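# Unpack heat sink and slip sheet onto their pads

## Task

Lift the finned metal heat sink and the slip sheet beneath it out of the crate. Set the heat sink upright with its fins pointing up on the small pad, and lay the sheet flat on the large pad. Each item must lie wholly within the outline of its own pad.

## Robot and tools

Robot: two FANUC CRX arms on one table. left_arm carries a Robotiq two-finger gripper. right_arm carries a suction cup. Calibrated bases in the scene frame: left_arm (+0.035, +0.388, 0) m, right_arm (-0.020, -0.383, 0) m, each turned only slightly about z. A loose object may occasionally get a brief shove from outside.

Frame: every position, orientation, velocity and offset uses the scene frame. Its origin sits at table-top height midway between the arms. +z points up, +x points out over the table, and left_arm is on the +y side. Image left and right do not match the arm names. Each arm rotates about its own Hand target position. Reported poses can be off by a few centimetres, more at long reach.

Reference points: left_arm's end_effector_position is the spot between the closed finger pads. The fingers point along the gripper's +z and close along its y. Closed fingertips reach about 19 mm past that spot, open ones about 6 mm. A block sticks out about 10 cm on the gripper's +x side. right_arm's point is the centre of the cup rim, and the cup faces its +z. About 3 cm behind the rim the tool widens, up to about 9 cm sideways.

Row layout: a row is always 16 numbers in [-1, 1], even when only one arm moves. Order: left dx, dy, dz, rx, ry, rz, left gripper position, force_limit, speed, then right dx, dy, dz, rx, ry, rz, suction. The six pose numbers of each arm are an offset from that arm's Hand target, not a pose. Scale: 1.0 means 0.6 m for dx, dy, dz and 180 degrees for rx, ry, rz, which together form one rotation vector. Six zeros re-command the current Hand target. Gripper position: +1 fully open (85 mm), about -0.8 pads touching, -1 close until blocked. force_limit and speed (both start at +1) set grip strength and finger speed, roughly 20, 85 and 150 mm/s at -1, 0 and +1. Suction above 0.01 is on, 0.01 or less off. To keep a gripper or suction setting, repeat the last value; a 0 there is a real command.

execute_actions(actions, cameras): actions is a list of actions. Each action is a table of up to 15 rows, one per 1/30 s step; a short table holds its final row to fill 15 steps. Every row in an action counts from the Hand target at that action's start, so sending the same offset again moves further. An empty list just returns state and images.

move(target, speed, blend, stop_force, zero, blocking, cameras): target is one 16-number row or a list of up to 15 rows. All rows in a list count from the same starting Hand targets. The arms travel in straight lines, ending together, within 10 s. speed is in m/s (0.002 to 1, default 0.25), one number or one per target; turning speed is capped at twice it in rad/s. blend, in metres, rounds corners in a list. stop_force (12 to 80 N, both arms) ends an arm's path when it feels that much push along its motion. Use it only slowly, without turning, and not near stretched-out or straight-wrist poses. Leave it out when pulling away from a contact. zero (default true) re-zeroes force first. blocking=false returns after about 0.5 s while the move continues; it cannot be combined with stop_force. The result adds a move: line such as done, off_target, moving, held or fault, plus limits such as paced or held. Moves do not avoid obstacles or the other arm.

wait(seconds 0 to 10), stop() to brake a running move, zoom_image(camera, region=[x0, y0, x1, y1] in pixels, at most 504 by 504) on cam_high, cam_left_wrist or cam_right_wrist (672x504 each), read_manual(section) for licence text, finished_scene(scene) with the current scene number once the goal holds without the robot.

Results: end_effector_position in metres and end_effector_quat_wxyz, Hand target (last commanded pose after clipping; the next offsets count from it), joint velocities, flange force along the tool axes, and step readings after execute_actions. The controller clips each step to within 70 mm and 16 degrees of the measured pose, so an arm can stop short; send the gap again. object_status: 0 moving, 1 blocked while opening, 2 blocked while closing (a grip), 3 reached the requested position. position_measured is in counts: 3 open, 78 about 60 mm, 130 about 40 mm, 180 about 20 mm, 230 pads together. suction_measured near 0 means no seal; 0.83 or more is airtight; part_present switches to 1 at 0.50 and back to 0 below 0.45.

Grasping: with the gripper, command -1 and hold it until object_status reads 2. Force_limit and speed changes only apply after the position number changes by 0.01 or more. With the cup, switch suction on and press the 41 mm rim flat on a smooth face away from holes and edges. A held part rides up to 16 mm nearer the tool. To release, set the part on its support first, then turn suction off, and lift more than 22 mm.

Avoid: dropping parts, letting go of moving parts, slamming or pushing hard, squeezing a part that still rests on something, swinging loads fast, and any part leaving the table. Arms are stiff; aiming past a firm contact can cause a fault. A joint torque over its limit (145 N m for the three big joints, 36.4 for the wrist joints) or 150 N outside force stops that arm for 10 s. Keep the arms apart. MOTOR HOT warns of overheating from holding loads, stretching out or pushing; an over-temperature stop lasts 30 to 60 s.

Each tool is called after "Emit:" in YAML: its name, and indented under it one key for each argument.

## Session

Emit:
execute_actions:
  actions: []

Scene clock: 0.00 s.
left_arm: end_effector_position=(+0.6599, +0.2405, +0.1124) position_measured=3 object_status=3 end_effector_quat_wxyz=(-0.137, -0.559, +0.815, -0.069) | right_arm: end_effector_position=(+0.7770, -0.4038, +0.1937) suction_measured=0.00 part_present=0 end_effector_quat_wxyz=(+0.073, +0.319, +0.945, +0.000)
Joint positions: left_arm=[0.138 0.637 0.316 0.256 -1.431 1.051] | right_arm=[0.147 0.884 0.957 0.069 -1.515 -0.815]
Joint velocities: within noise
Flange force (N): no reading
Hand target: left_arm +0.6599, +0.2405, +0.1124; -0.137, -0.559, +0.815, -0.069 | right_arm +0.7770, -0.4038, +0.1937; +0.073, +0.319, +0.945, +0.000

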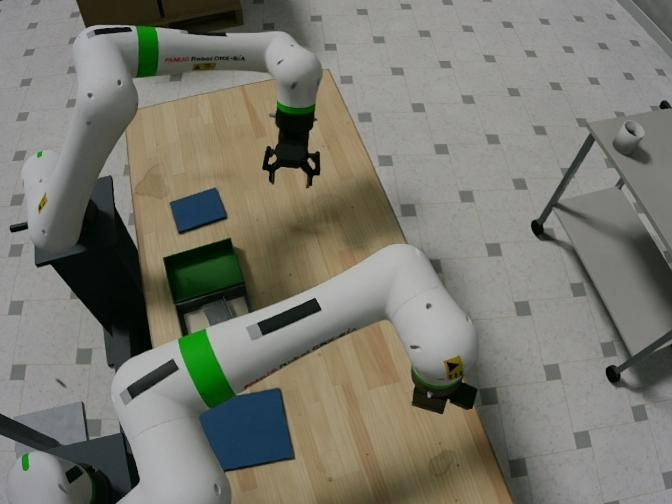

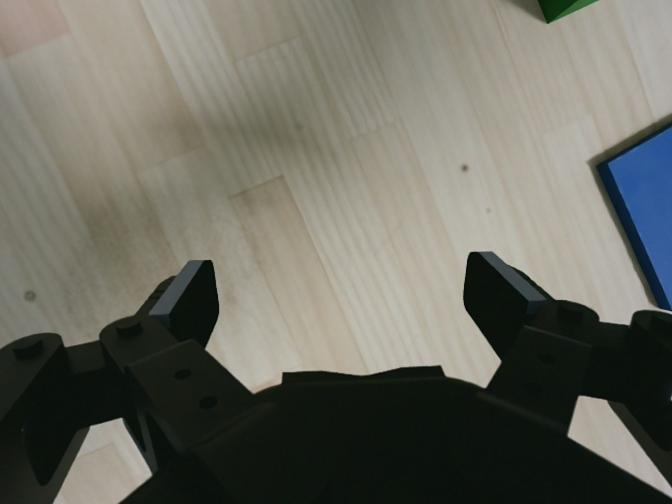

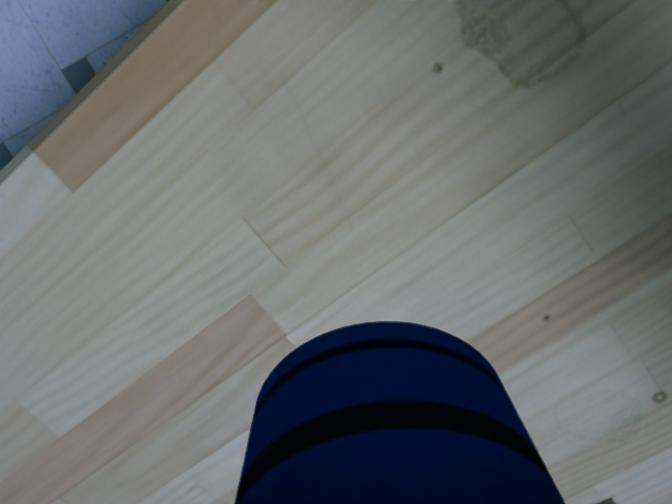

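Emit:
zoom_image:
  camera: "cam_high"
  region: [140, 170, 310, 350]

Scaled by 2.800 from the camera's 672x504 image, which has a finer 960x720 frame.

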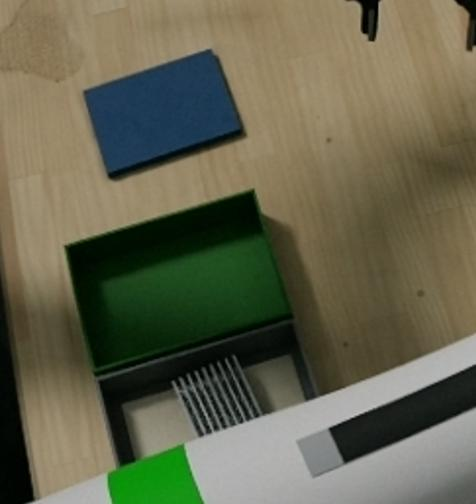

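Emit:
move:
  target: [-0.4665,-0.3675,0.2422,-0.0432,-0.1309,-0.873,1,-1,-1,-0.595,0.073,0.1933,0,0.0473,0.2068,0]
  speed: 0.45

Emit:
zoom_image:
  camera: "cam_left_wrist"
  region: [180, 100, 500, 340]

Emit:
zoom_image:
  camera: "cam_right_wrist"
  region: [60, 0, 464, 303]

Scene clock: 5.33 s.
left_arm: end_effector_position=(+0.3800, +0.0201, +0.2577) position_measured=3 object_status=3 end_effector_quat_wxyz=(+0.000, +0.707, +0.707, +0.000) | right_arm: end_effector_position=(+0.4200, -0.3600, +0.3097) suction_measured=0.00 part_present=0 end_effector_quat_wxyz=(+0.000, +0.000, +1.000, +0.000)
Joint positions: left_arm=[-0.511 0.142 0.093 0 -1.522 -1.013] | right_arm=[0.336 -0.022 0.001 0 -1.593 -0.354]
Joint velocities: within noise
Flange force (N): left_arm=[5.5 0.2 -1.4] | right_arm=[-1.6 -1.4 1.2]
Hand target: left_arm +0.3800, +0.0200, +0.2577; +0.000, +0.707, +0.707, +0.000 | right_arm +0.4200, -0.3600, +0.3097; +0.000, +0.000, +1.000, +0.000
Off the commanded pose: left_arm 0.000 m, 0 deg | right_arm 0.000 m, 0 deg.
move: done

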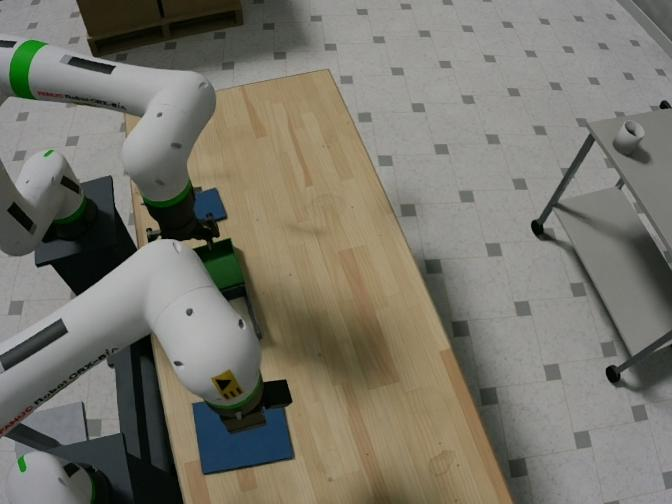

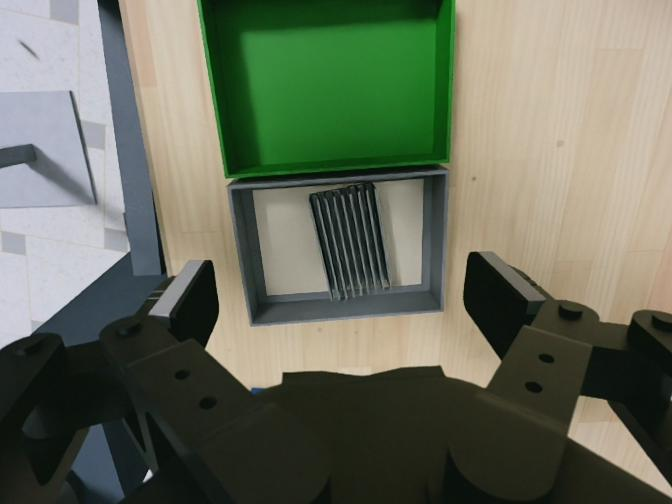

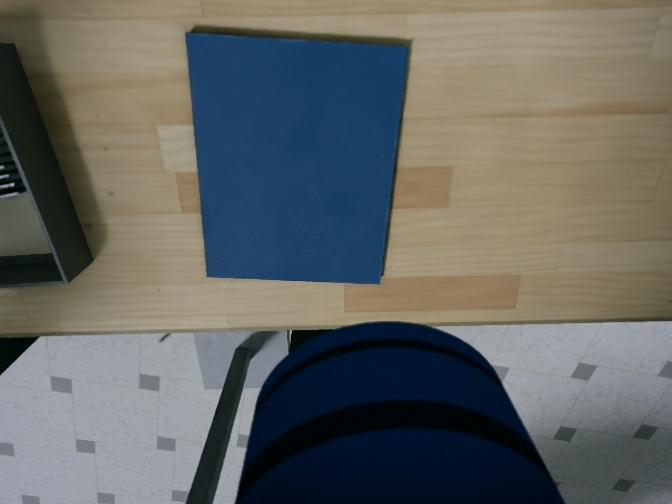

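Scaled by 1.575 from the camera's 672x504 image, which has a finer 960x720 frame.

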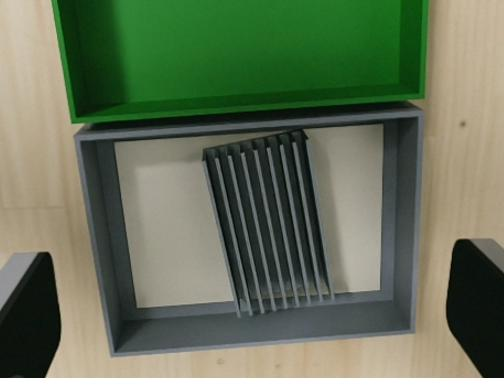

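Scaled by 1.248 from the camera's 672x504 image, which has a finer 960x720 frame.

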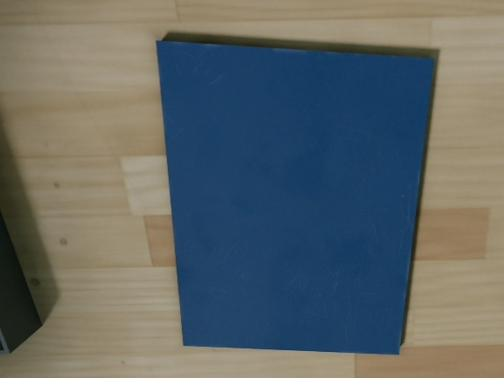

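Emit:
move:
  target: [0.0377,-0.121,-0.2295,0,0,0.0556,0.833,-0.7,-1,0,0,0,0,0,0,0]
  speed: 0.2
  cameras: ["cam_high","cam_left_wrist"]

Emit:
zoom_image:
  camera: "cam_left_wrist"
  region: [140, 60, 540, 360]

Scene clock: 8.50 s.
left_arm: end_effector_position=(+0.4026, -0.0526, +0.1201) position_measured=24 object_status=3 end_effector_quat_wxyz=(+0.000, +0.643, +0.766, +0.000) | right_arm: end_effector_position=(+0.4200, -0.3600, +0.3097) suction_measured=0.00 part_present=0 end_effector_quat_wxyz=(+0.000, +0.000, +1.000, +0.000)
Joint positions: left_arm=[-0.601 0.375 0.059 0 -1.253 -0.749] | right_arm=[0.336 -0.022 0.001 0 -1.593 -0.354]
Joint velocities: within noise
Flange force (N): left_arm=[5.0 0.9 -3.1] | right_arm=[-2.2 -1.4 0.8]
Hand target: left_arm +0.4026, -0.0526, +0.1200; +0.000, +0.643, +0.766, +0.000 | right_arm +0.4200, -0.3600, +0.3097; +0.000, +0.000, +1.000, +0.000
Off the commanded pose: left_arm 0.000 m, 0 deg | right_arm 0.000 m, 0 deg.
move: done
Images, in order (width x height): cam_high 672x504, cam_left_wrist 672x504.

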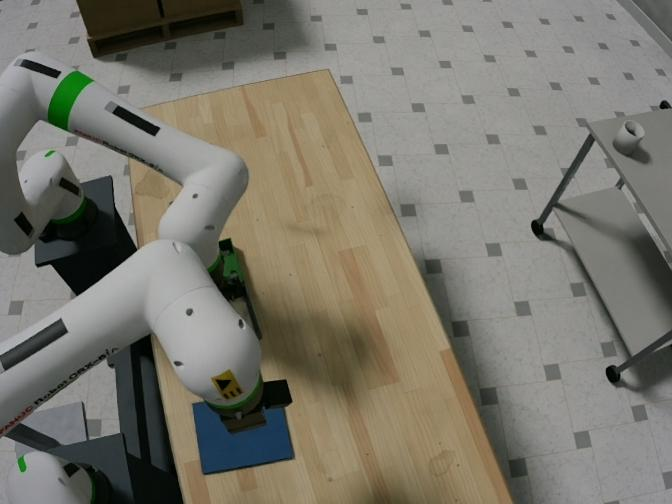

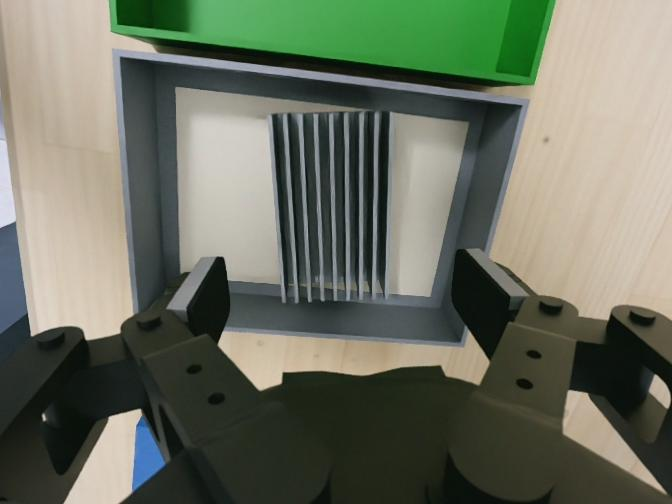

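Scaled by 1.260 from the camera's 672x504 image, which has a finer 960x720 frame.

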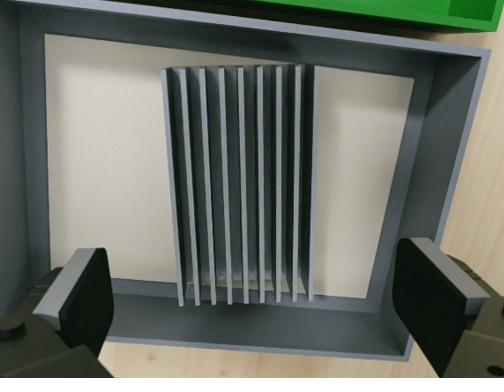

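Emit:
move:
  target:
    - [0.0011,0.0002,-0.11,0,0,0,0.833,-0.7,-1,0,0,0,0,0,0,0]
    - [0.0011,0.0002,-0.1598,0,0,0,0.833,-0.7,-1,0,0,0,0,0,0,0]
    - [0.0011,0.0002,-0.1598,0,0,0,-1,-0.7,-1,0,0,0,0,0,0,0]
    - [0.0011,0.0002,-0.12,0,0,0,-1,-0.7,-1,0,0,0,0,0,0,0]
  speed: [0.12,0.05,0.05,0.05]
  cameras: ["cam_left_wrist"]

Scene clock: 14.07 s.
left_arm: end_effector_position=(+0.4033, -0.0524, +0.0480) position_measured=78 object_status=2 end_effector_quat_wxyz=(+0.000, +0.643, +0.766, +0.000) | right_arm: end_effector_position=(+0.4200, -0.3600, +0.3097) suction_measured=0.00 part_present=0 end_effector_quat_wxyz=(+0.000, +0.000, +1.000, +0.000)
Joint positions: left_arm=[-0.6 0.444 -0.027 0 -1.1 -0.749] | right_arm=[0.336 -0.022 0.001 0 -1.593 -0.354]
Joint velocities: within noise
Flange force (N): left_arm=[5.2 0.8 -1.0] | right_arm=[-1.5 -1.2 0.8]
Hand target: left_arm +0.4033, -0.0524, +0.0480; +0.000, +0.643, +0.766, +0.000 | right_arm +0.4200, -0.3600, +0.3097; +0.000, +0.000, +1.000, +0.000
Off the commanded pose: left_arm 0.000 m, 0 deg | right_arm 0.000 m, 0 deg.
move: done
Images, in order (width x height): cam_left_wrist 672x504.

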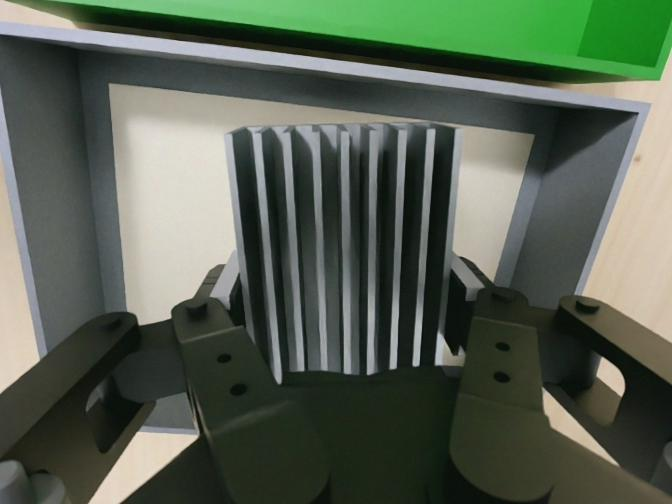

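Emit:
move:
  target:
    - [0,0,0.1367,0,0,0,-1,-0.7,-1,0,0,0,0,0,0,0]
    - [0.0028,0.589,0.1367,0,0,0.469,-1,-0.7,-1,-0.0367,0.5125,-0.166,0,0,0,0]
  speed: [0.15,0.3]
  blend: 0.03

Emit:
zoom_image:
  camera: "cam_right_wrist"
  region: [180, 0, 540, 290]

Emit:
zoom_image:
  camera: "cam_left_wrist"
  region: [160, 20, 520, 290]

Scene clock: 18.33 s.
left_arm: end_effector_position=(+0.4049, +0.3010, +0.1300) position_measured=78 object_status=2 end_effector_quat_wxyz=(+0.000, -0.039, +0.999, +0.000) | right_arm: end_effector_position=(+0.3979, -0.0525, +0.2101) suction_measured=0.00 part_present=0 end_effector_quat_wxyz=(+0.000, +0.000, +1.000, +0.000)
Joint positions: left_arm=[0.163 -0.111 -0.468 -0.001 -1.214 -0.039] | right_arm=[0.899 0.232 0.048 0 -1.386 -0.917]
Joint velocities: within noise
Flange force (N): left_arm=[1.6 4.6 -0.3] | right_arm=[-3.5 1.3 1.5]
Hand target: left_arm +0.4049, +0.3010, +0.1300; +0.000, -0.039, +0.999, +0.000 | right_arm +0.3979, -0.0525, +0.2101; +0.000, +0.000, +1.000, +0.000
Off the commanded pose: left_arm 0.000 m, 0 deg | right_arm 0.000 m, 0 deg.
move: done

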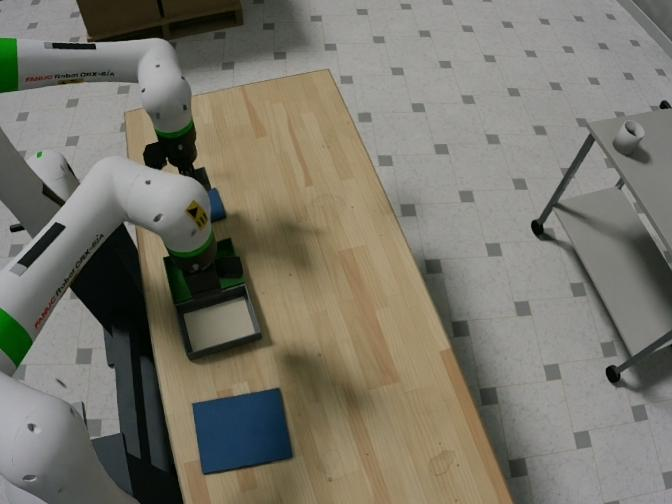

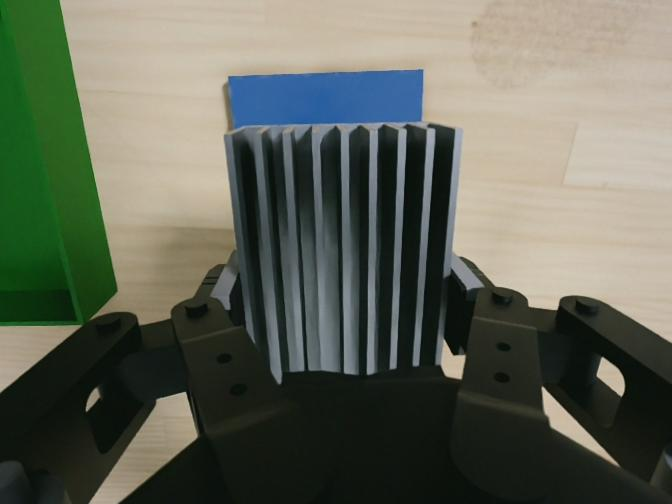

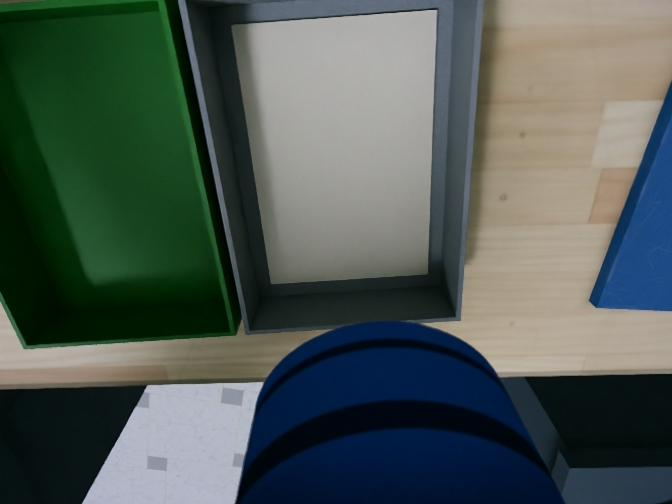

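Scaled by 1.400 from the camera's 672x504 image, which has a finer 960x720 frame.

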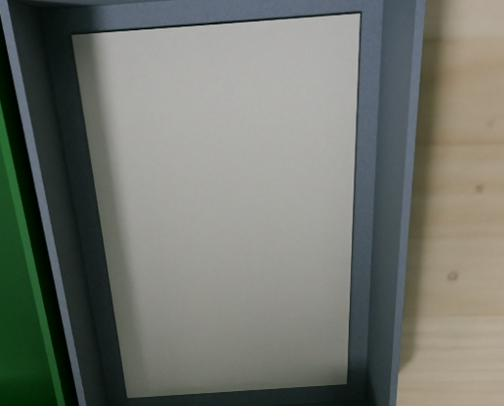

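Scaled by 1.400 from the camera's 672x504 image, which has a finer 960x720 frame.

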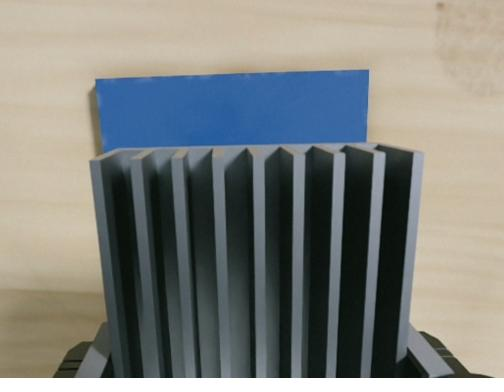

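Emit:
move:
  target:
    - [0,0,-0.12,0,0,0,-1,-0.7,-1,-0.0403,0,-0.3,0,0,0,0]
    - [0,0,-0.1667,0,0,0,-1,-0.7,-1,-0.0403,0,-0.3493,0,0,0,0]
    - [0,0,-0.1667,0,0,0,-1,-0.7,-1,-0.0403,0,-0.3493,0,0,0,1]
  speed: [0.15,0.04,0.04]
  cameras: ["cam_left_wrist"]

Emit:
move:
  target: [0,0,-0.02,0,0,0,-1,-0.7,-1,0,0,0,0,0,0,1]
  speed: 0.005
  stop_force: 12

Scene clock: 22.57 s.
left_arm: end_effector_position=(+0.4049, +0.3010, +0.0300) position_measured=78 object_status=2 end_effector_quat_wxyz=(+0.000, -0.039, +0.999, +0.000) | right_arm: end_effector_position=(+0.3737, -0.0525, +0.0005) suction_measured=0.95 part_present=1 end_effector_quat_wxyz=(+0.000, +0.000, +1.000, +0.000)
Joint positions: left_arm=[0.163 0.023 -0.604 -0.001 -0.943 -0.039] | right_arm=[0.937 0.402 -0.267 0 -0.901 -0.955]
Joint velocities: within noise
Flange force (N): left_arm=[2.5 6.2 -1.3] | right_arm=[-3.9 1.8 3.6]
Hand target: left_arm +0.4049, +0.3010, +0.0300; +0.000, -0.039, +0.999, +0.000 | right_arm +0.3738, -0.0525, +0.0005; +0.000, +0.000, +1.000, +0.000
Off the commanded pose: left_arm 0.000 m, 0 deg | right_arm 0.000 m, 0 deg.
move: done
Images, in order (width x height): cam_left_wrist 672x504.

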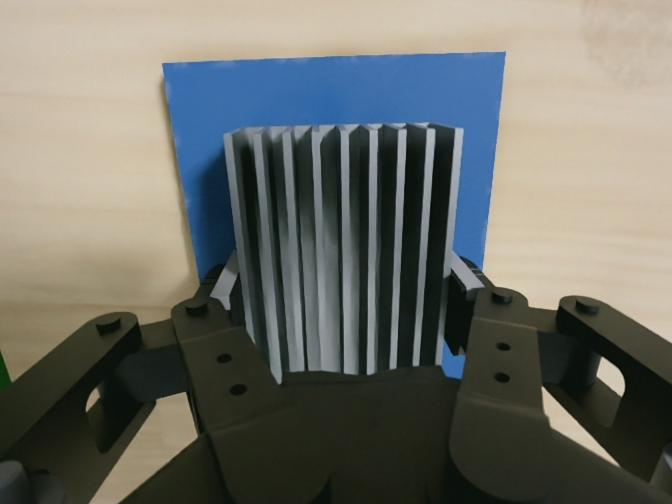

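Scene clock: 23.57 s.
left_arm: end_effector_position=(+0.4050, +0.3010, +0.0279) position_measured=78 object_status=2 end_effector_quat_wxyz=(+0.000, -0.039, +0.999, +0.000) | right_arm: end_effector_position=(+0.3738, -0.0525, +0.0005) suction_measured=0.96 part_present=1 end_effector_quat_wxyz=(+0.000, +0.000, +1.000, +0.000)
Joint positions: left_arm=[0.163 0.026 -0.607 -0.001 -0.937 -0.039] | right_arm=[0.937 0.402 -0.267 0 -0.901 -0.955]
Joint velocities: within noise
Flange force (N): left_arm=[4.1 9.1 -14.6] | right_arm=[-4.0 1.8 3.8]
Hand target: left_arm +0.4050, +0.3010, +0.0280; +0.000, -0.039, +0.999, +0.000 (not the last commanded pose) | right_arm +0.3738, -0.0525, +0.0005; +0.000, +0.000, +1.000, +0.000
Off the commanded pose: left_arm 0.010 m, 0 deg | right_arm 0.000 m, 0 deg.
move: contact (left_arm)

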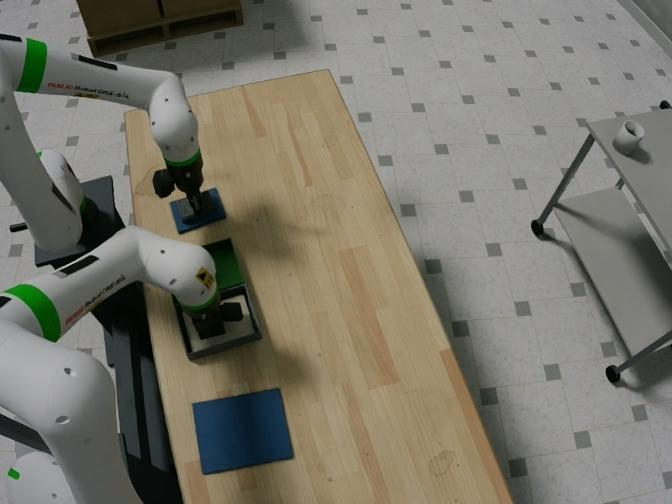

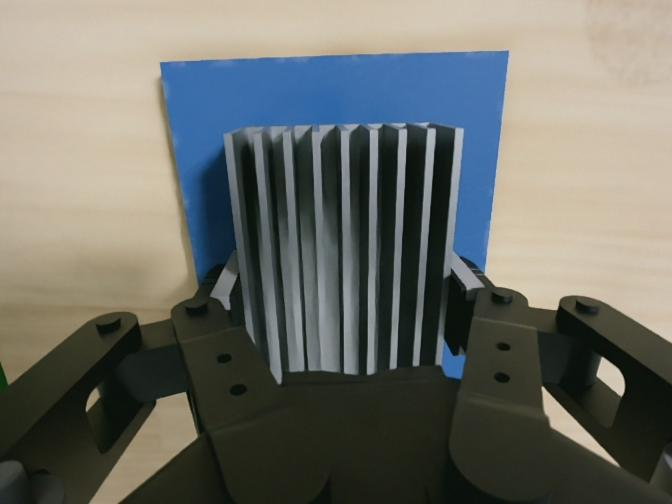

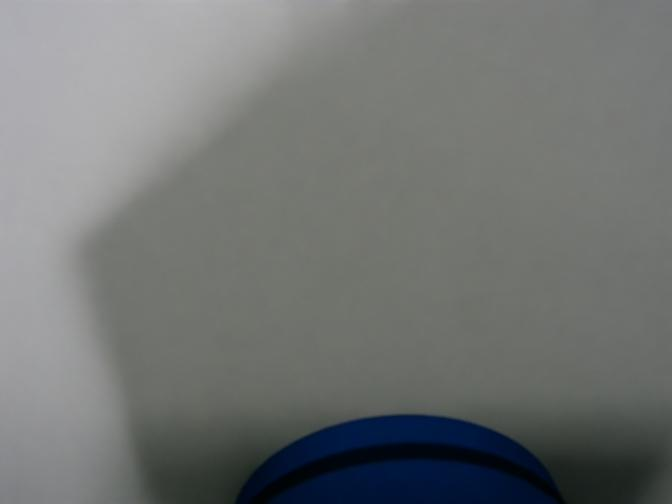

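Emit:
move:
  target:
    - [0,0,0.0005,0,0,0,-1,-0.7,-1,0,0,0.1,0,0,0,1]
    - [0,0,0.0005,0,0,0,1,-0.7,-0.5,0,0,0.1,0,0,0,1]
    - [0,0,0.15,0,0,0,1,-0.7,-0.5,-0.0127,-0.25,0.1,0,0,-0.0369,1]
    - [-0.15,0.05,0.3,0,0,0,1,-0.7,-0.5,-0.0127,-0.4453,0.1,0,0,-0.0369,1]
    - [-0.15,0.05,0.3,0,0,0,1,-0.7,-0.5,-0.0127,-0.4453,0.0033,0,0,-0.0369,1]
  speed: [0.06,0.06,0.15,0.15,0.06]
  blend: [0,0,0.03,0.02,0]

Emit:
zoom_image:
  camera: "cam_high"
  region: [130, 180, 330, 480]

Scene clock: 29.50 s.
left_arm: end_effector_position=(+0.3150, +0.3310, +0.2080) position_measured=3 object_status=3 end_effector_quat_wxyz=(+0.000, -0.039, +0.999, +0.000) | right_arm: end_effector_position=(+0.3661, -0.3196, +0.0025) suction_measured=0.96 part_present=1 end_effector_quat_wxyz=(+0.000, +0.058, +0.998, +0.000)
Joint positions: left_arm=[0.316 -0.438 -0.521 -0.001 -1.487 -0.192] | right_arm=[0.485 0.135 -0.617 0 -0.818 -0.619]
Joint velocities: within noise
Flange force (N): left_arm=[2.7 7.2 -1.2] | right_arm=[-2.4 -0.9 2.4]
Hand target: left_arm +0.3150, +0.3310, +0.2080; +0.000, -0.039, +0.999, +0.000 | right_arm +0.3661, -0.3197, +0.0025; +0.000, +0.058, +0.998, +0.000
Off the commanded pose: left_arm 0.000 m, 0 deg | right_arm 0.000 m, 0 deg.
move: done

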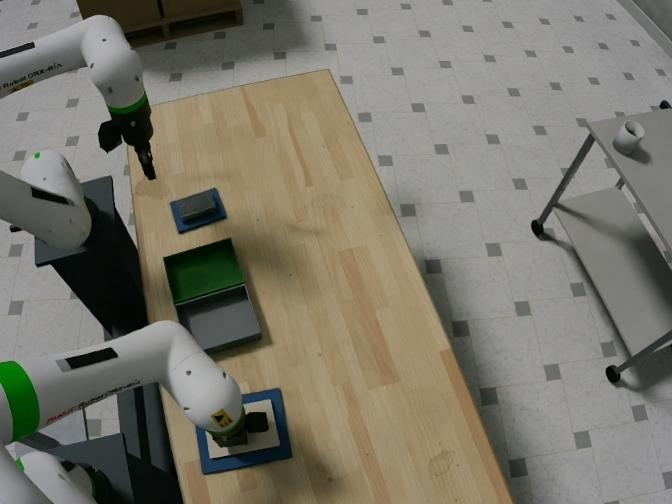

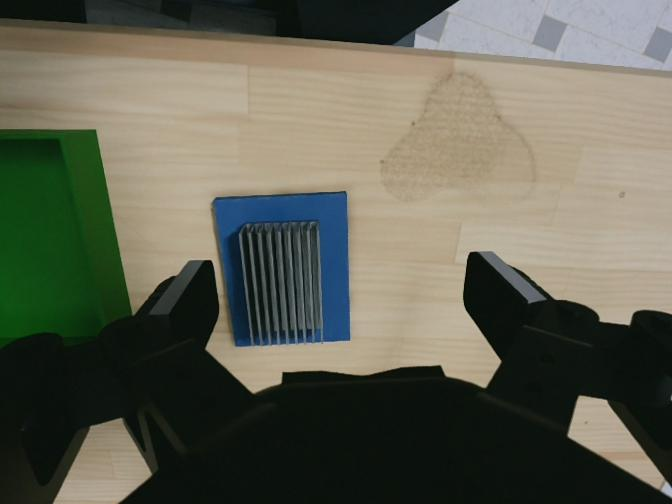

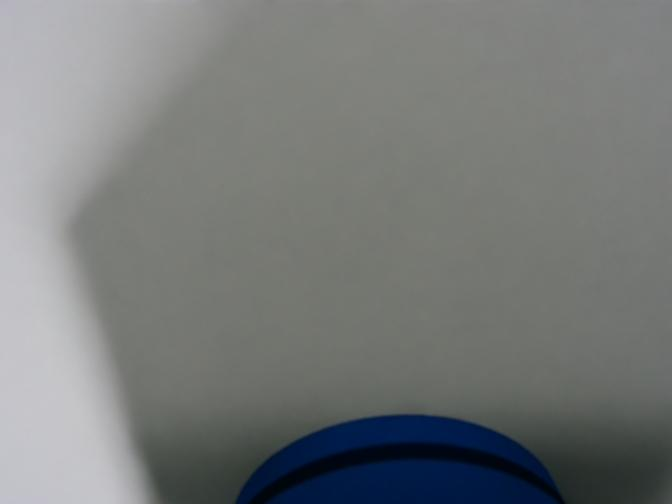

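Scaled by 1.680 from the camera's 672x504 image, which has a finer 960x720 frame.

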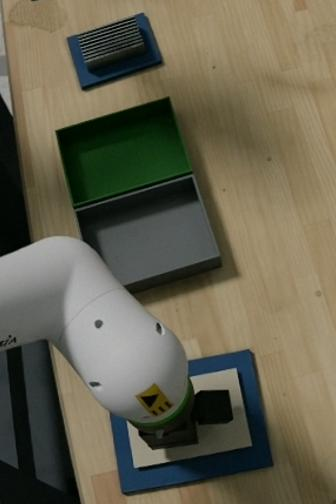

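Emit:
move:
  target: [0,0,0,0,0,0,1,-0.7,-0.5,0,0,-0.02,0,0,0,1]
  speed: 0.005
  stop_force: 12
  cameras: ["cam_high"]

Emit:
execute_actions:
  actions:
    - [[0,0,0,0,0,0,1,-0.7,-0.5,0,0,0.0005,0,0,0,0]]
  cameras: ["cam_high"]

Scene clock: 32.37 s.
left_arm: end_effector_position=(+0.3150, +0.3310, +0.2080) position_measured=3 object_status=3 end_effector_quat_wxyz=(+0.000, -0.039, +0.999, +0.000) | right_arm: end_effector_position=(+0.3662, -0.3197, -0.0050) suction_measured=0.96 part_present=1 end_effector_quat_wxyz=(+0.000, +0.058, +0.998, +0.000)
Joint positions: left_arm=[0.316 -0.438 -0.521 -0.001 -1.487 -0.192] | right_arm=[0.485 0.15 -0.623 0 -0.797 -0.619]
Joint velocities: within noise
Flange force (N): left_arm=[3.0 7.6 -1.3] | right_arm=[2.9 -1.4 -18.3]
Hand target: left_arm +0.3150, +0.3310, +0.2080; +0.000, -0.039, +0.999, +0.000 | right_arm +0.3662, -0.3196, -0.0050; +0.000, +0.058, +0.998, +0.000 (not the last commanded pose)
Off the commanded pose: left_arm 0.000 m, 0 deg | right_arm 0.005 m, 0 deg.
move: contact (right_arm)
Images, in order (width x height): cam_high 672x504.

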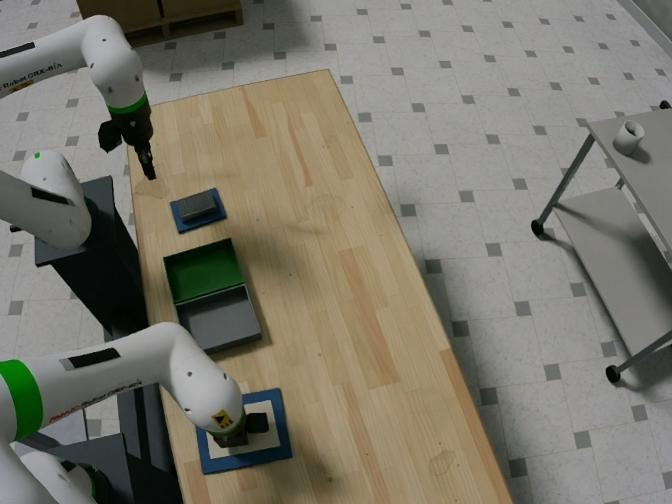

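Scene clock: 33.07 s.
left_arm: end_effector_position=(+0.3150, +0.3310, +0.2080) position_measured=3 object_status=3 end_effector_quat_wxyz=(+0.000, -0.039, +0.999, +0.000) | right_arm: end_effector_position=(+0.3662, -0.3197, -0.0047) suction_measured=0.00 part_present=0 end_effector_quat_wxyz=(+0.000, +0.058, +0.998, +0.000)
Joint positions: left_arm=[0.316 -0.438 -0.521 -0.001 -1.487 -0.192] | right_arm=[0.485 0.15 -0.623 0 -0.798 -0.619]
Joint velocities: within noise
Flange force (N): left_arm=[2.7 8.0 -1.3] | right_arm=[7.6 -1.2 -37.4]
Hand target: left_arm +0.3150, +0.3310, +0.2080; +0.000, -0.039, +0.999, +0.000 | right_arm +0.3662, -0.3196, -0.0047; +0.000, +0.058, +0.998, +0.000
Off the commanded pose: left_arm 0.000 m, 0 deg | right_arm 0.000 m, 0 deg.
Step readings (end_effector_position of left_arm | right_arm):
0: (+0.3150, +0.3310, +0.2080) | (+0.3662, -0.3197, -0.0050)
1: (+0.3150, +0.3310, +0.2080) | (+0.3662, -0.3197, -0.0050)
2: (+0.3150, +0.3310, +0.2080) | (+0.3662, -0.3196, -0.0049)
4: (+0.3150, +0.3310, +0.2080) | (+0.3662, -0.3196, -0.0048)
8: (+0.3150, +0.3310, +0.2080) | (+0.3662, -0.3197, -0.0047)
15: (+0.3150, +0.3310, +0.2080) | (+0.3662, -0.3197, -0.0047)
Images, in order (width x height): cam_high 672x504.

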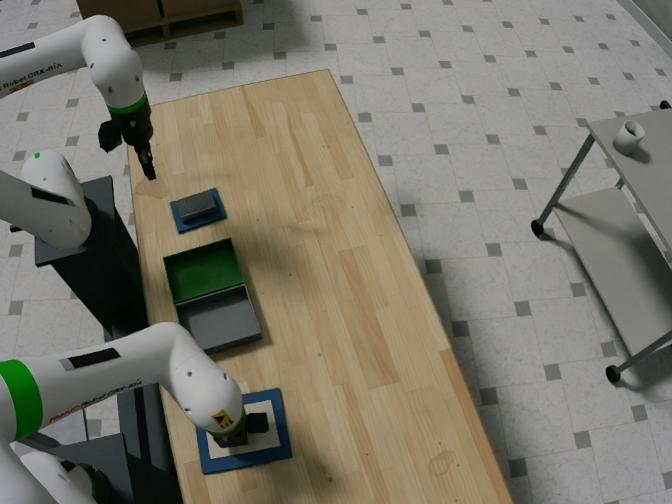

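Emit:
move:
  target:
    - [0,0,0,0,0,0,1,-0.7,-0.5,0,0,0.07,0,0,0,0]
    - [0,0,0,0,0,0,1,-0.7,-0.5,-0.25,-0.05,0.4,0,0,0,0]
  speed: [0.05,0.25]
  cameras: ["cam_high"]

Emit:
zoom_image:
  camera: "cam_high"
  region: [130, 180, 330, 480]

Scene clock: 35.80 s.
left_arm: end_effector_position=(+0.3150, +0.3310, +0.2080) position_measured=3 object_status=3 end_effector_quat_wxyz=(+0.000, -0.039, +0.999, +0.000) | right_arm: end_effector_position=(+0.2162, -0.3497, +0.2353) suction_measured=0.00 part_present=0 end_effector_quat_wxyz=(+0.000, +0.058, +0.998, +0.000)
Joint positions: left_arm=[0.316 -0.438 -0.521 -0.001 -1.487 -0.192] | right_arm=[0.701 -0.595 -0.582 0 -1.584 -0.835]
Joint velocities: within noise
Flange force (N): left_arm=[2.9 7.5 -1.3] | right_arm=[0.8 -3.7 1.3]
Hand target: left_arm +0.3150, +0.3310, +0.2080; +0.000, -0.039, +0.999, +0.000 | right_arm +0.2162, -0.3496, +0.2353; +0.000, +0.058, +0.998, +0.000
Off the commanded pose: left_arm 0.000 m, 0 deg | right_arm 0.000 m, 0 deg.
move: done
Images, in order (width x height): cam_high 672x504.

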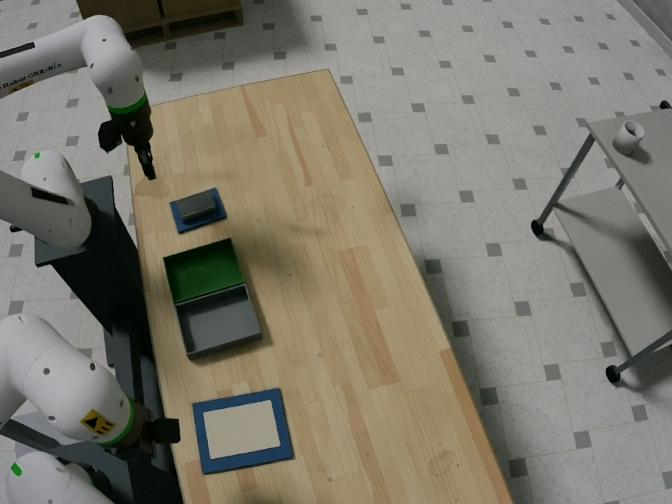

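Scaled by 1.680 from the camera's 672x504 image, which has a finer 960x720 frame.

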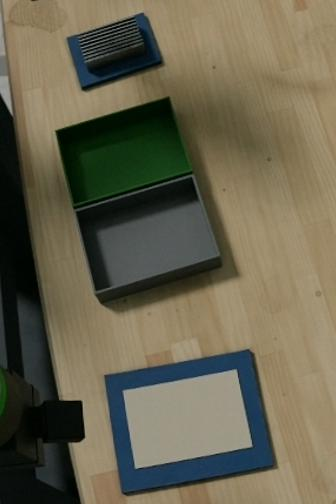

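Emit:
zoom_image:
  camera: "cam_high"
  region: [155, 175, 245, 243]

Scaled by 5.600 from the camera's 672x504 image, which has a finer 960x720 frame.

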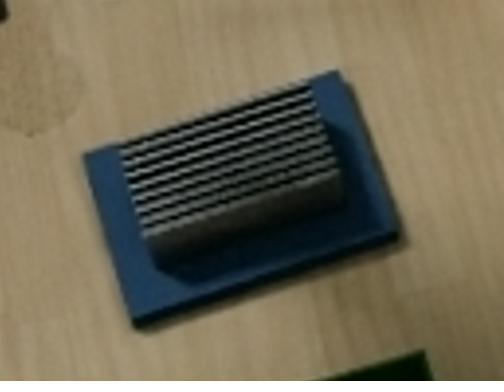

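Emit:
finished_scene:
  scene: 3

The scene is finished: the task was done.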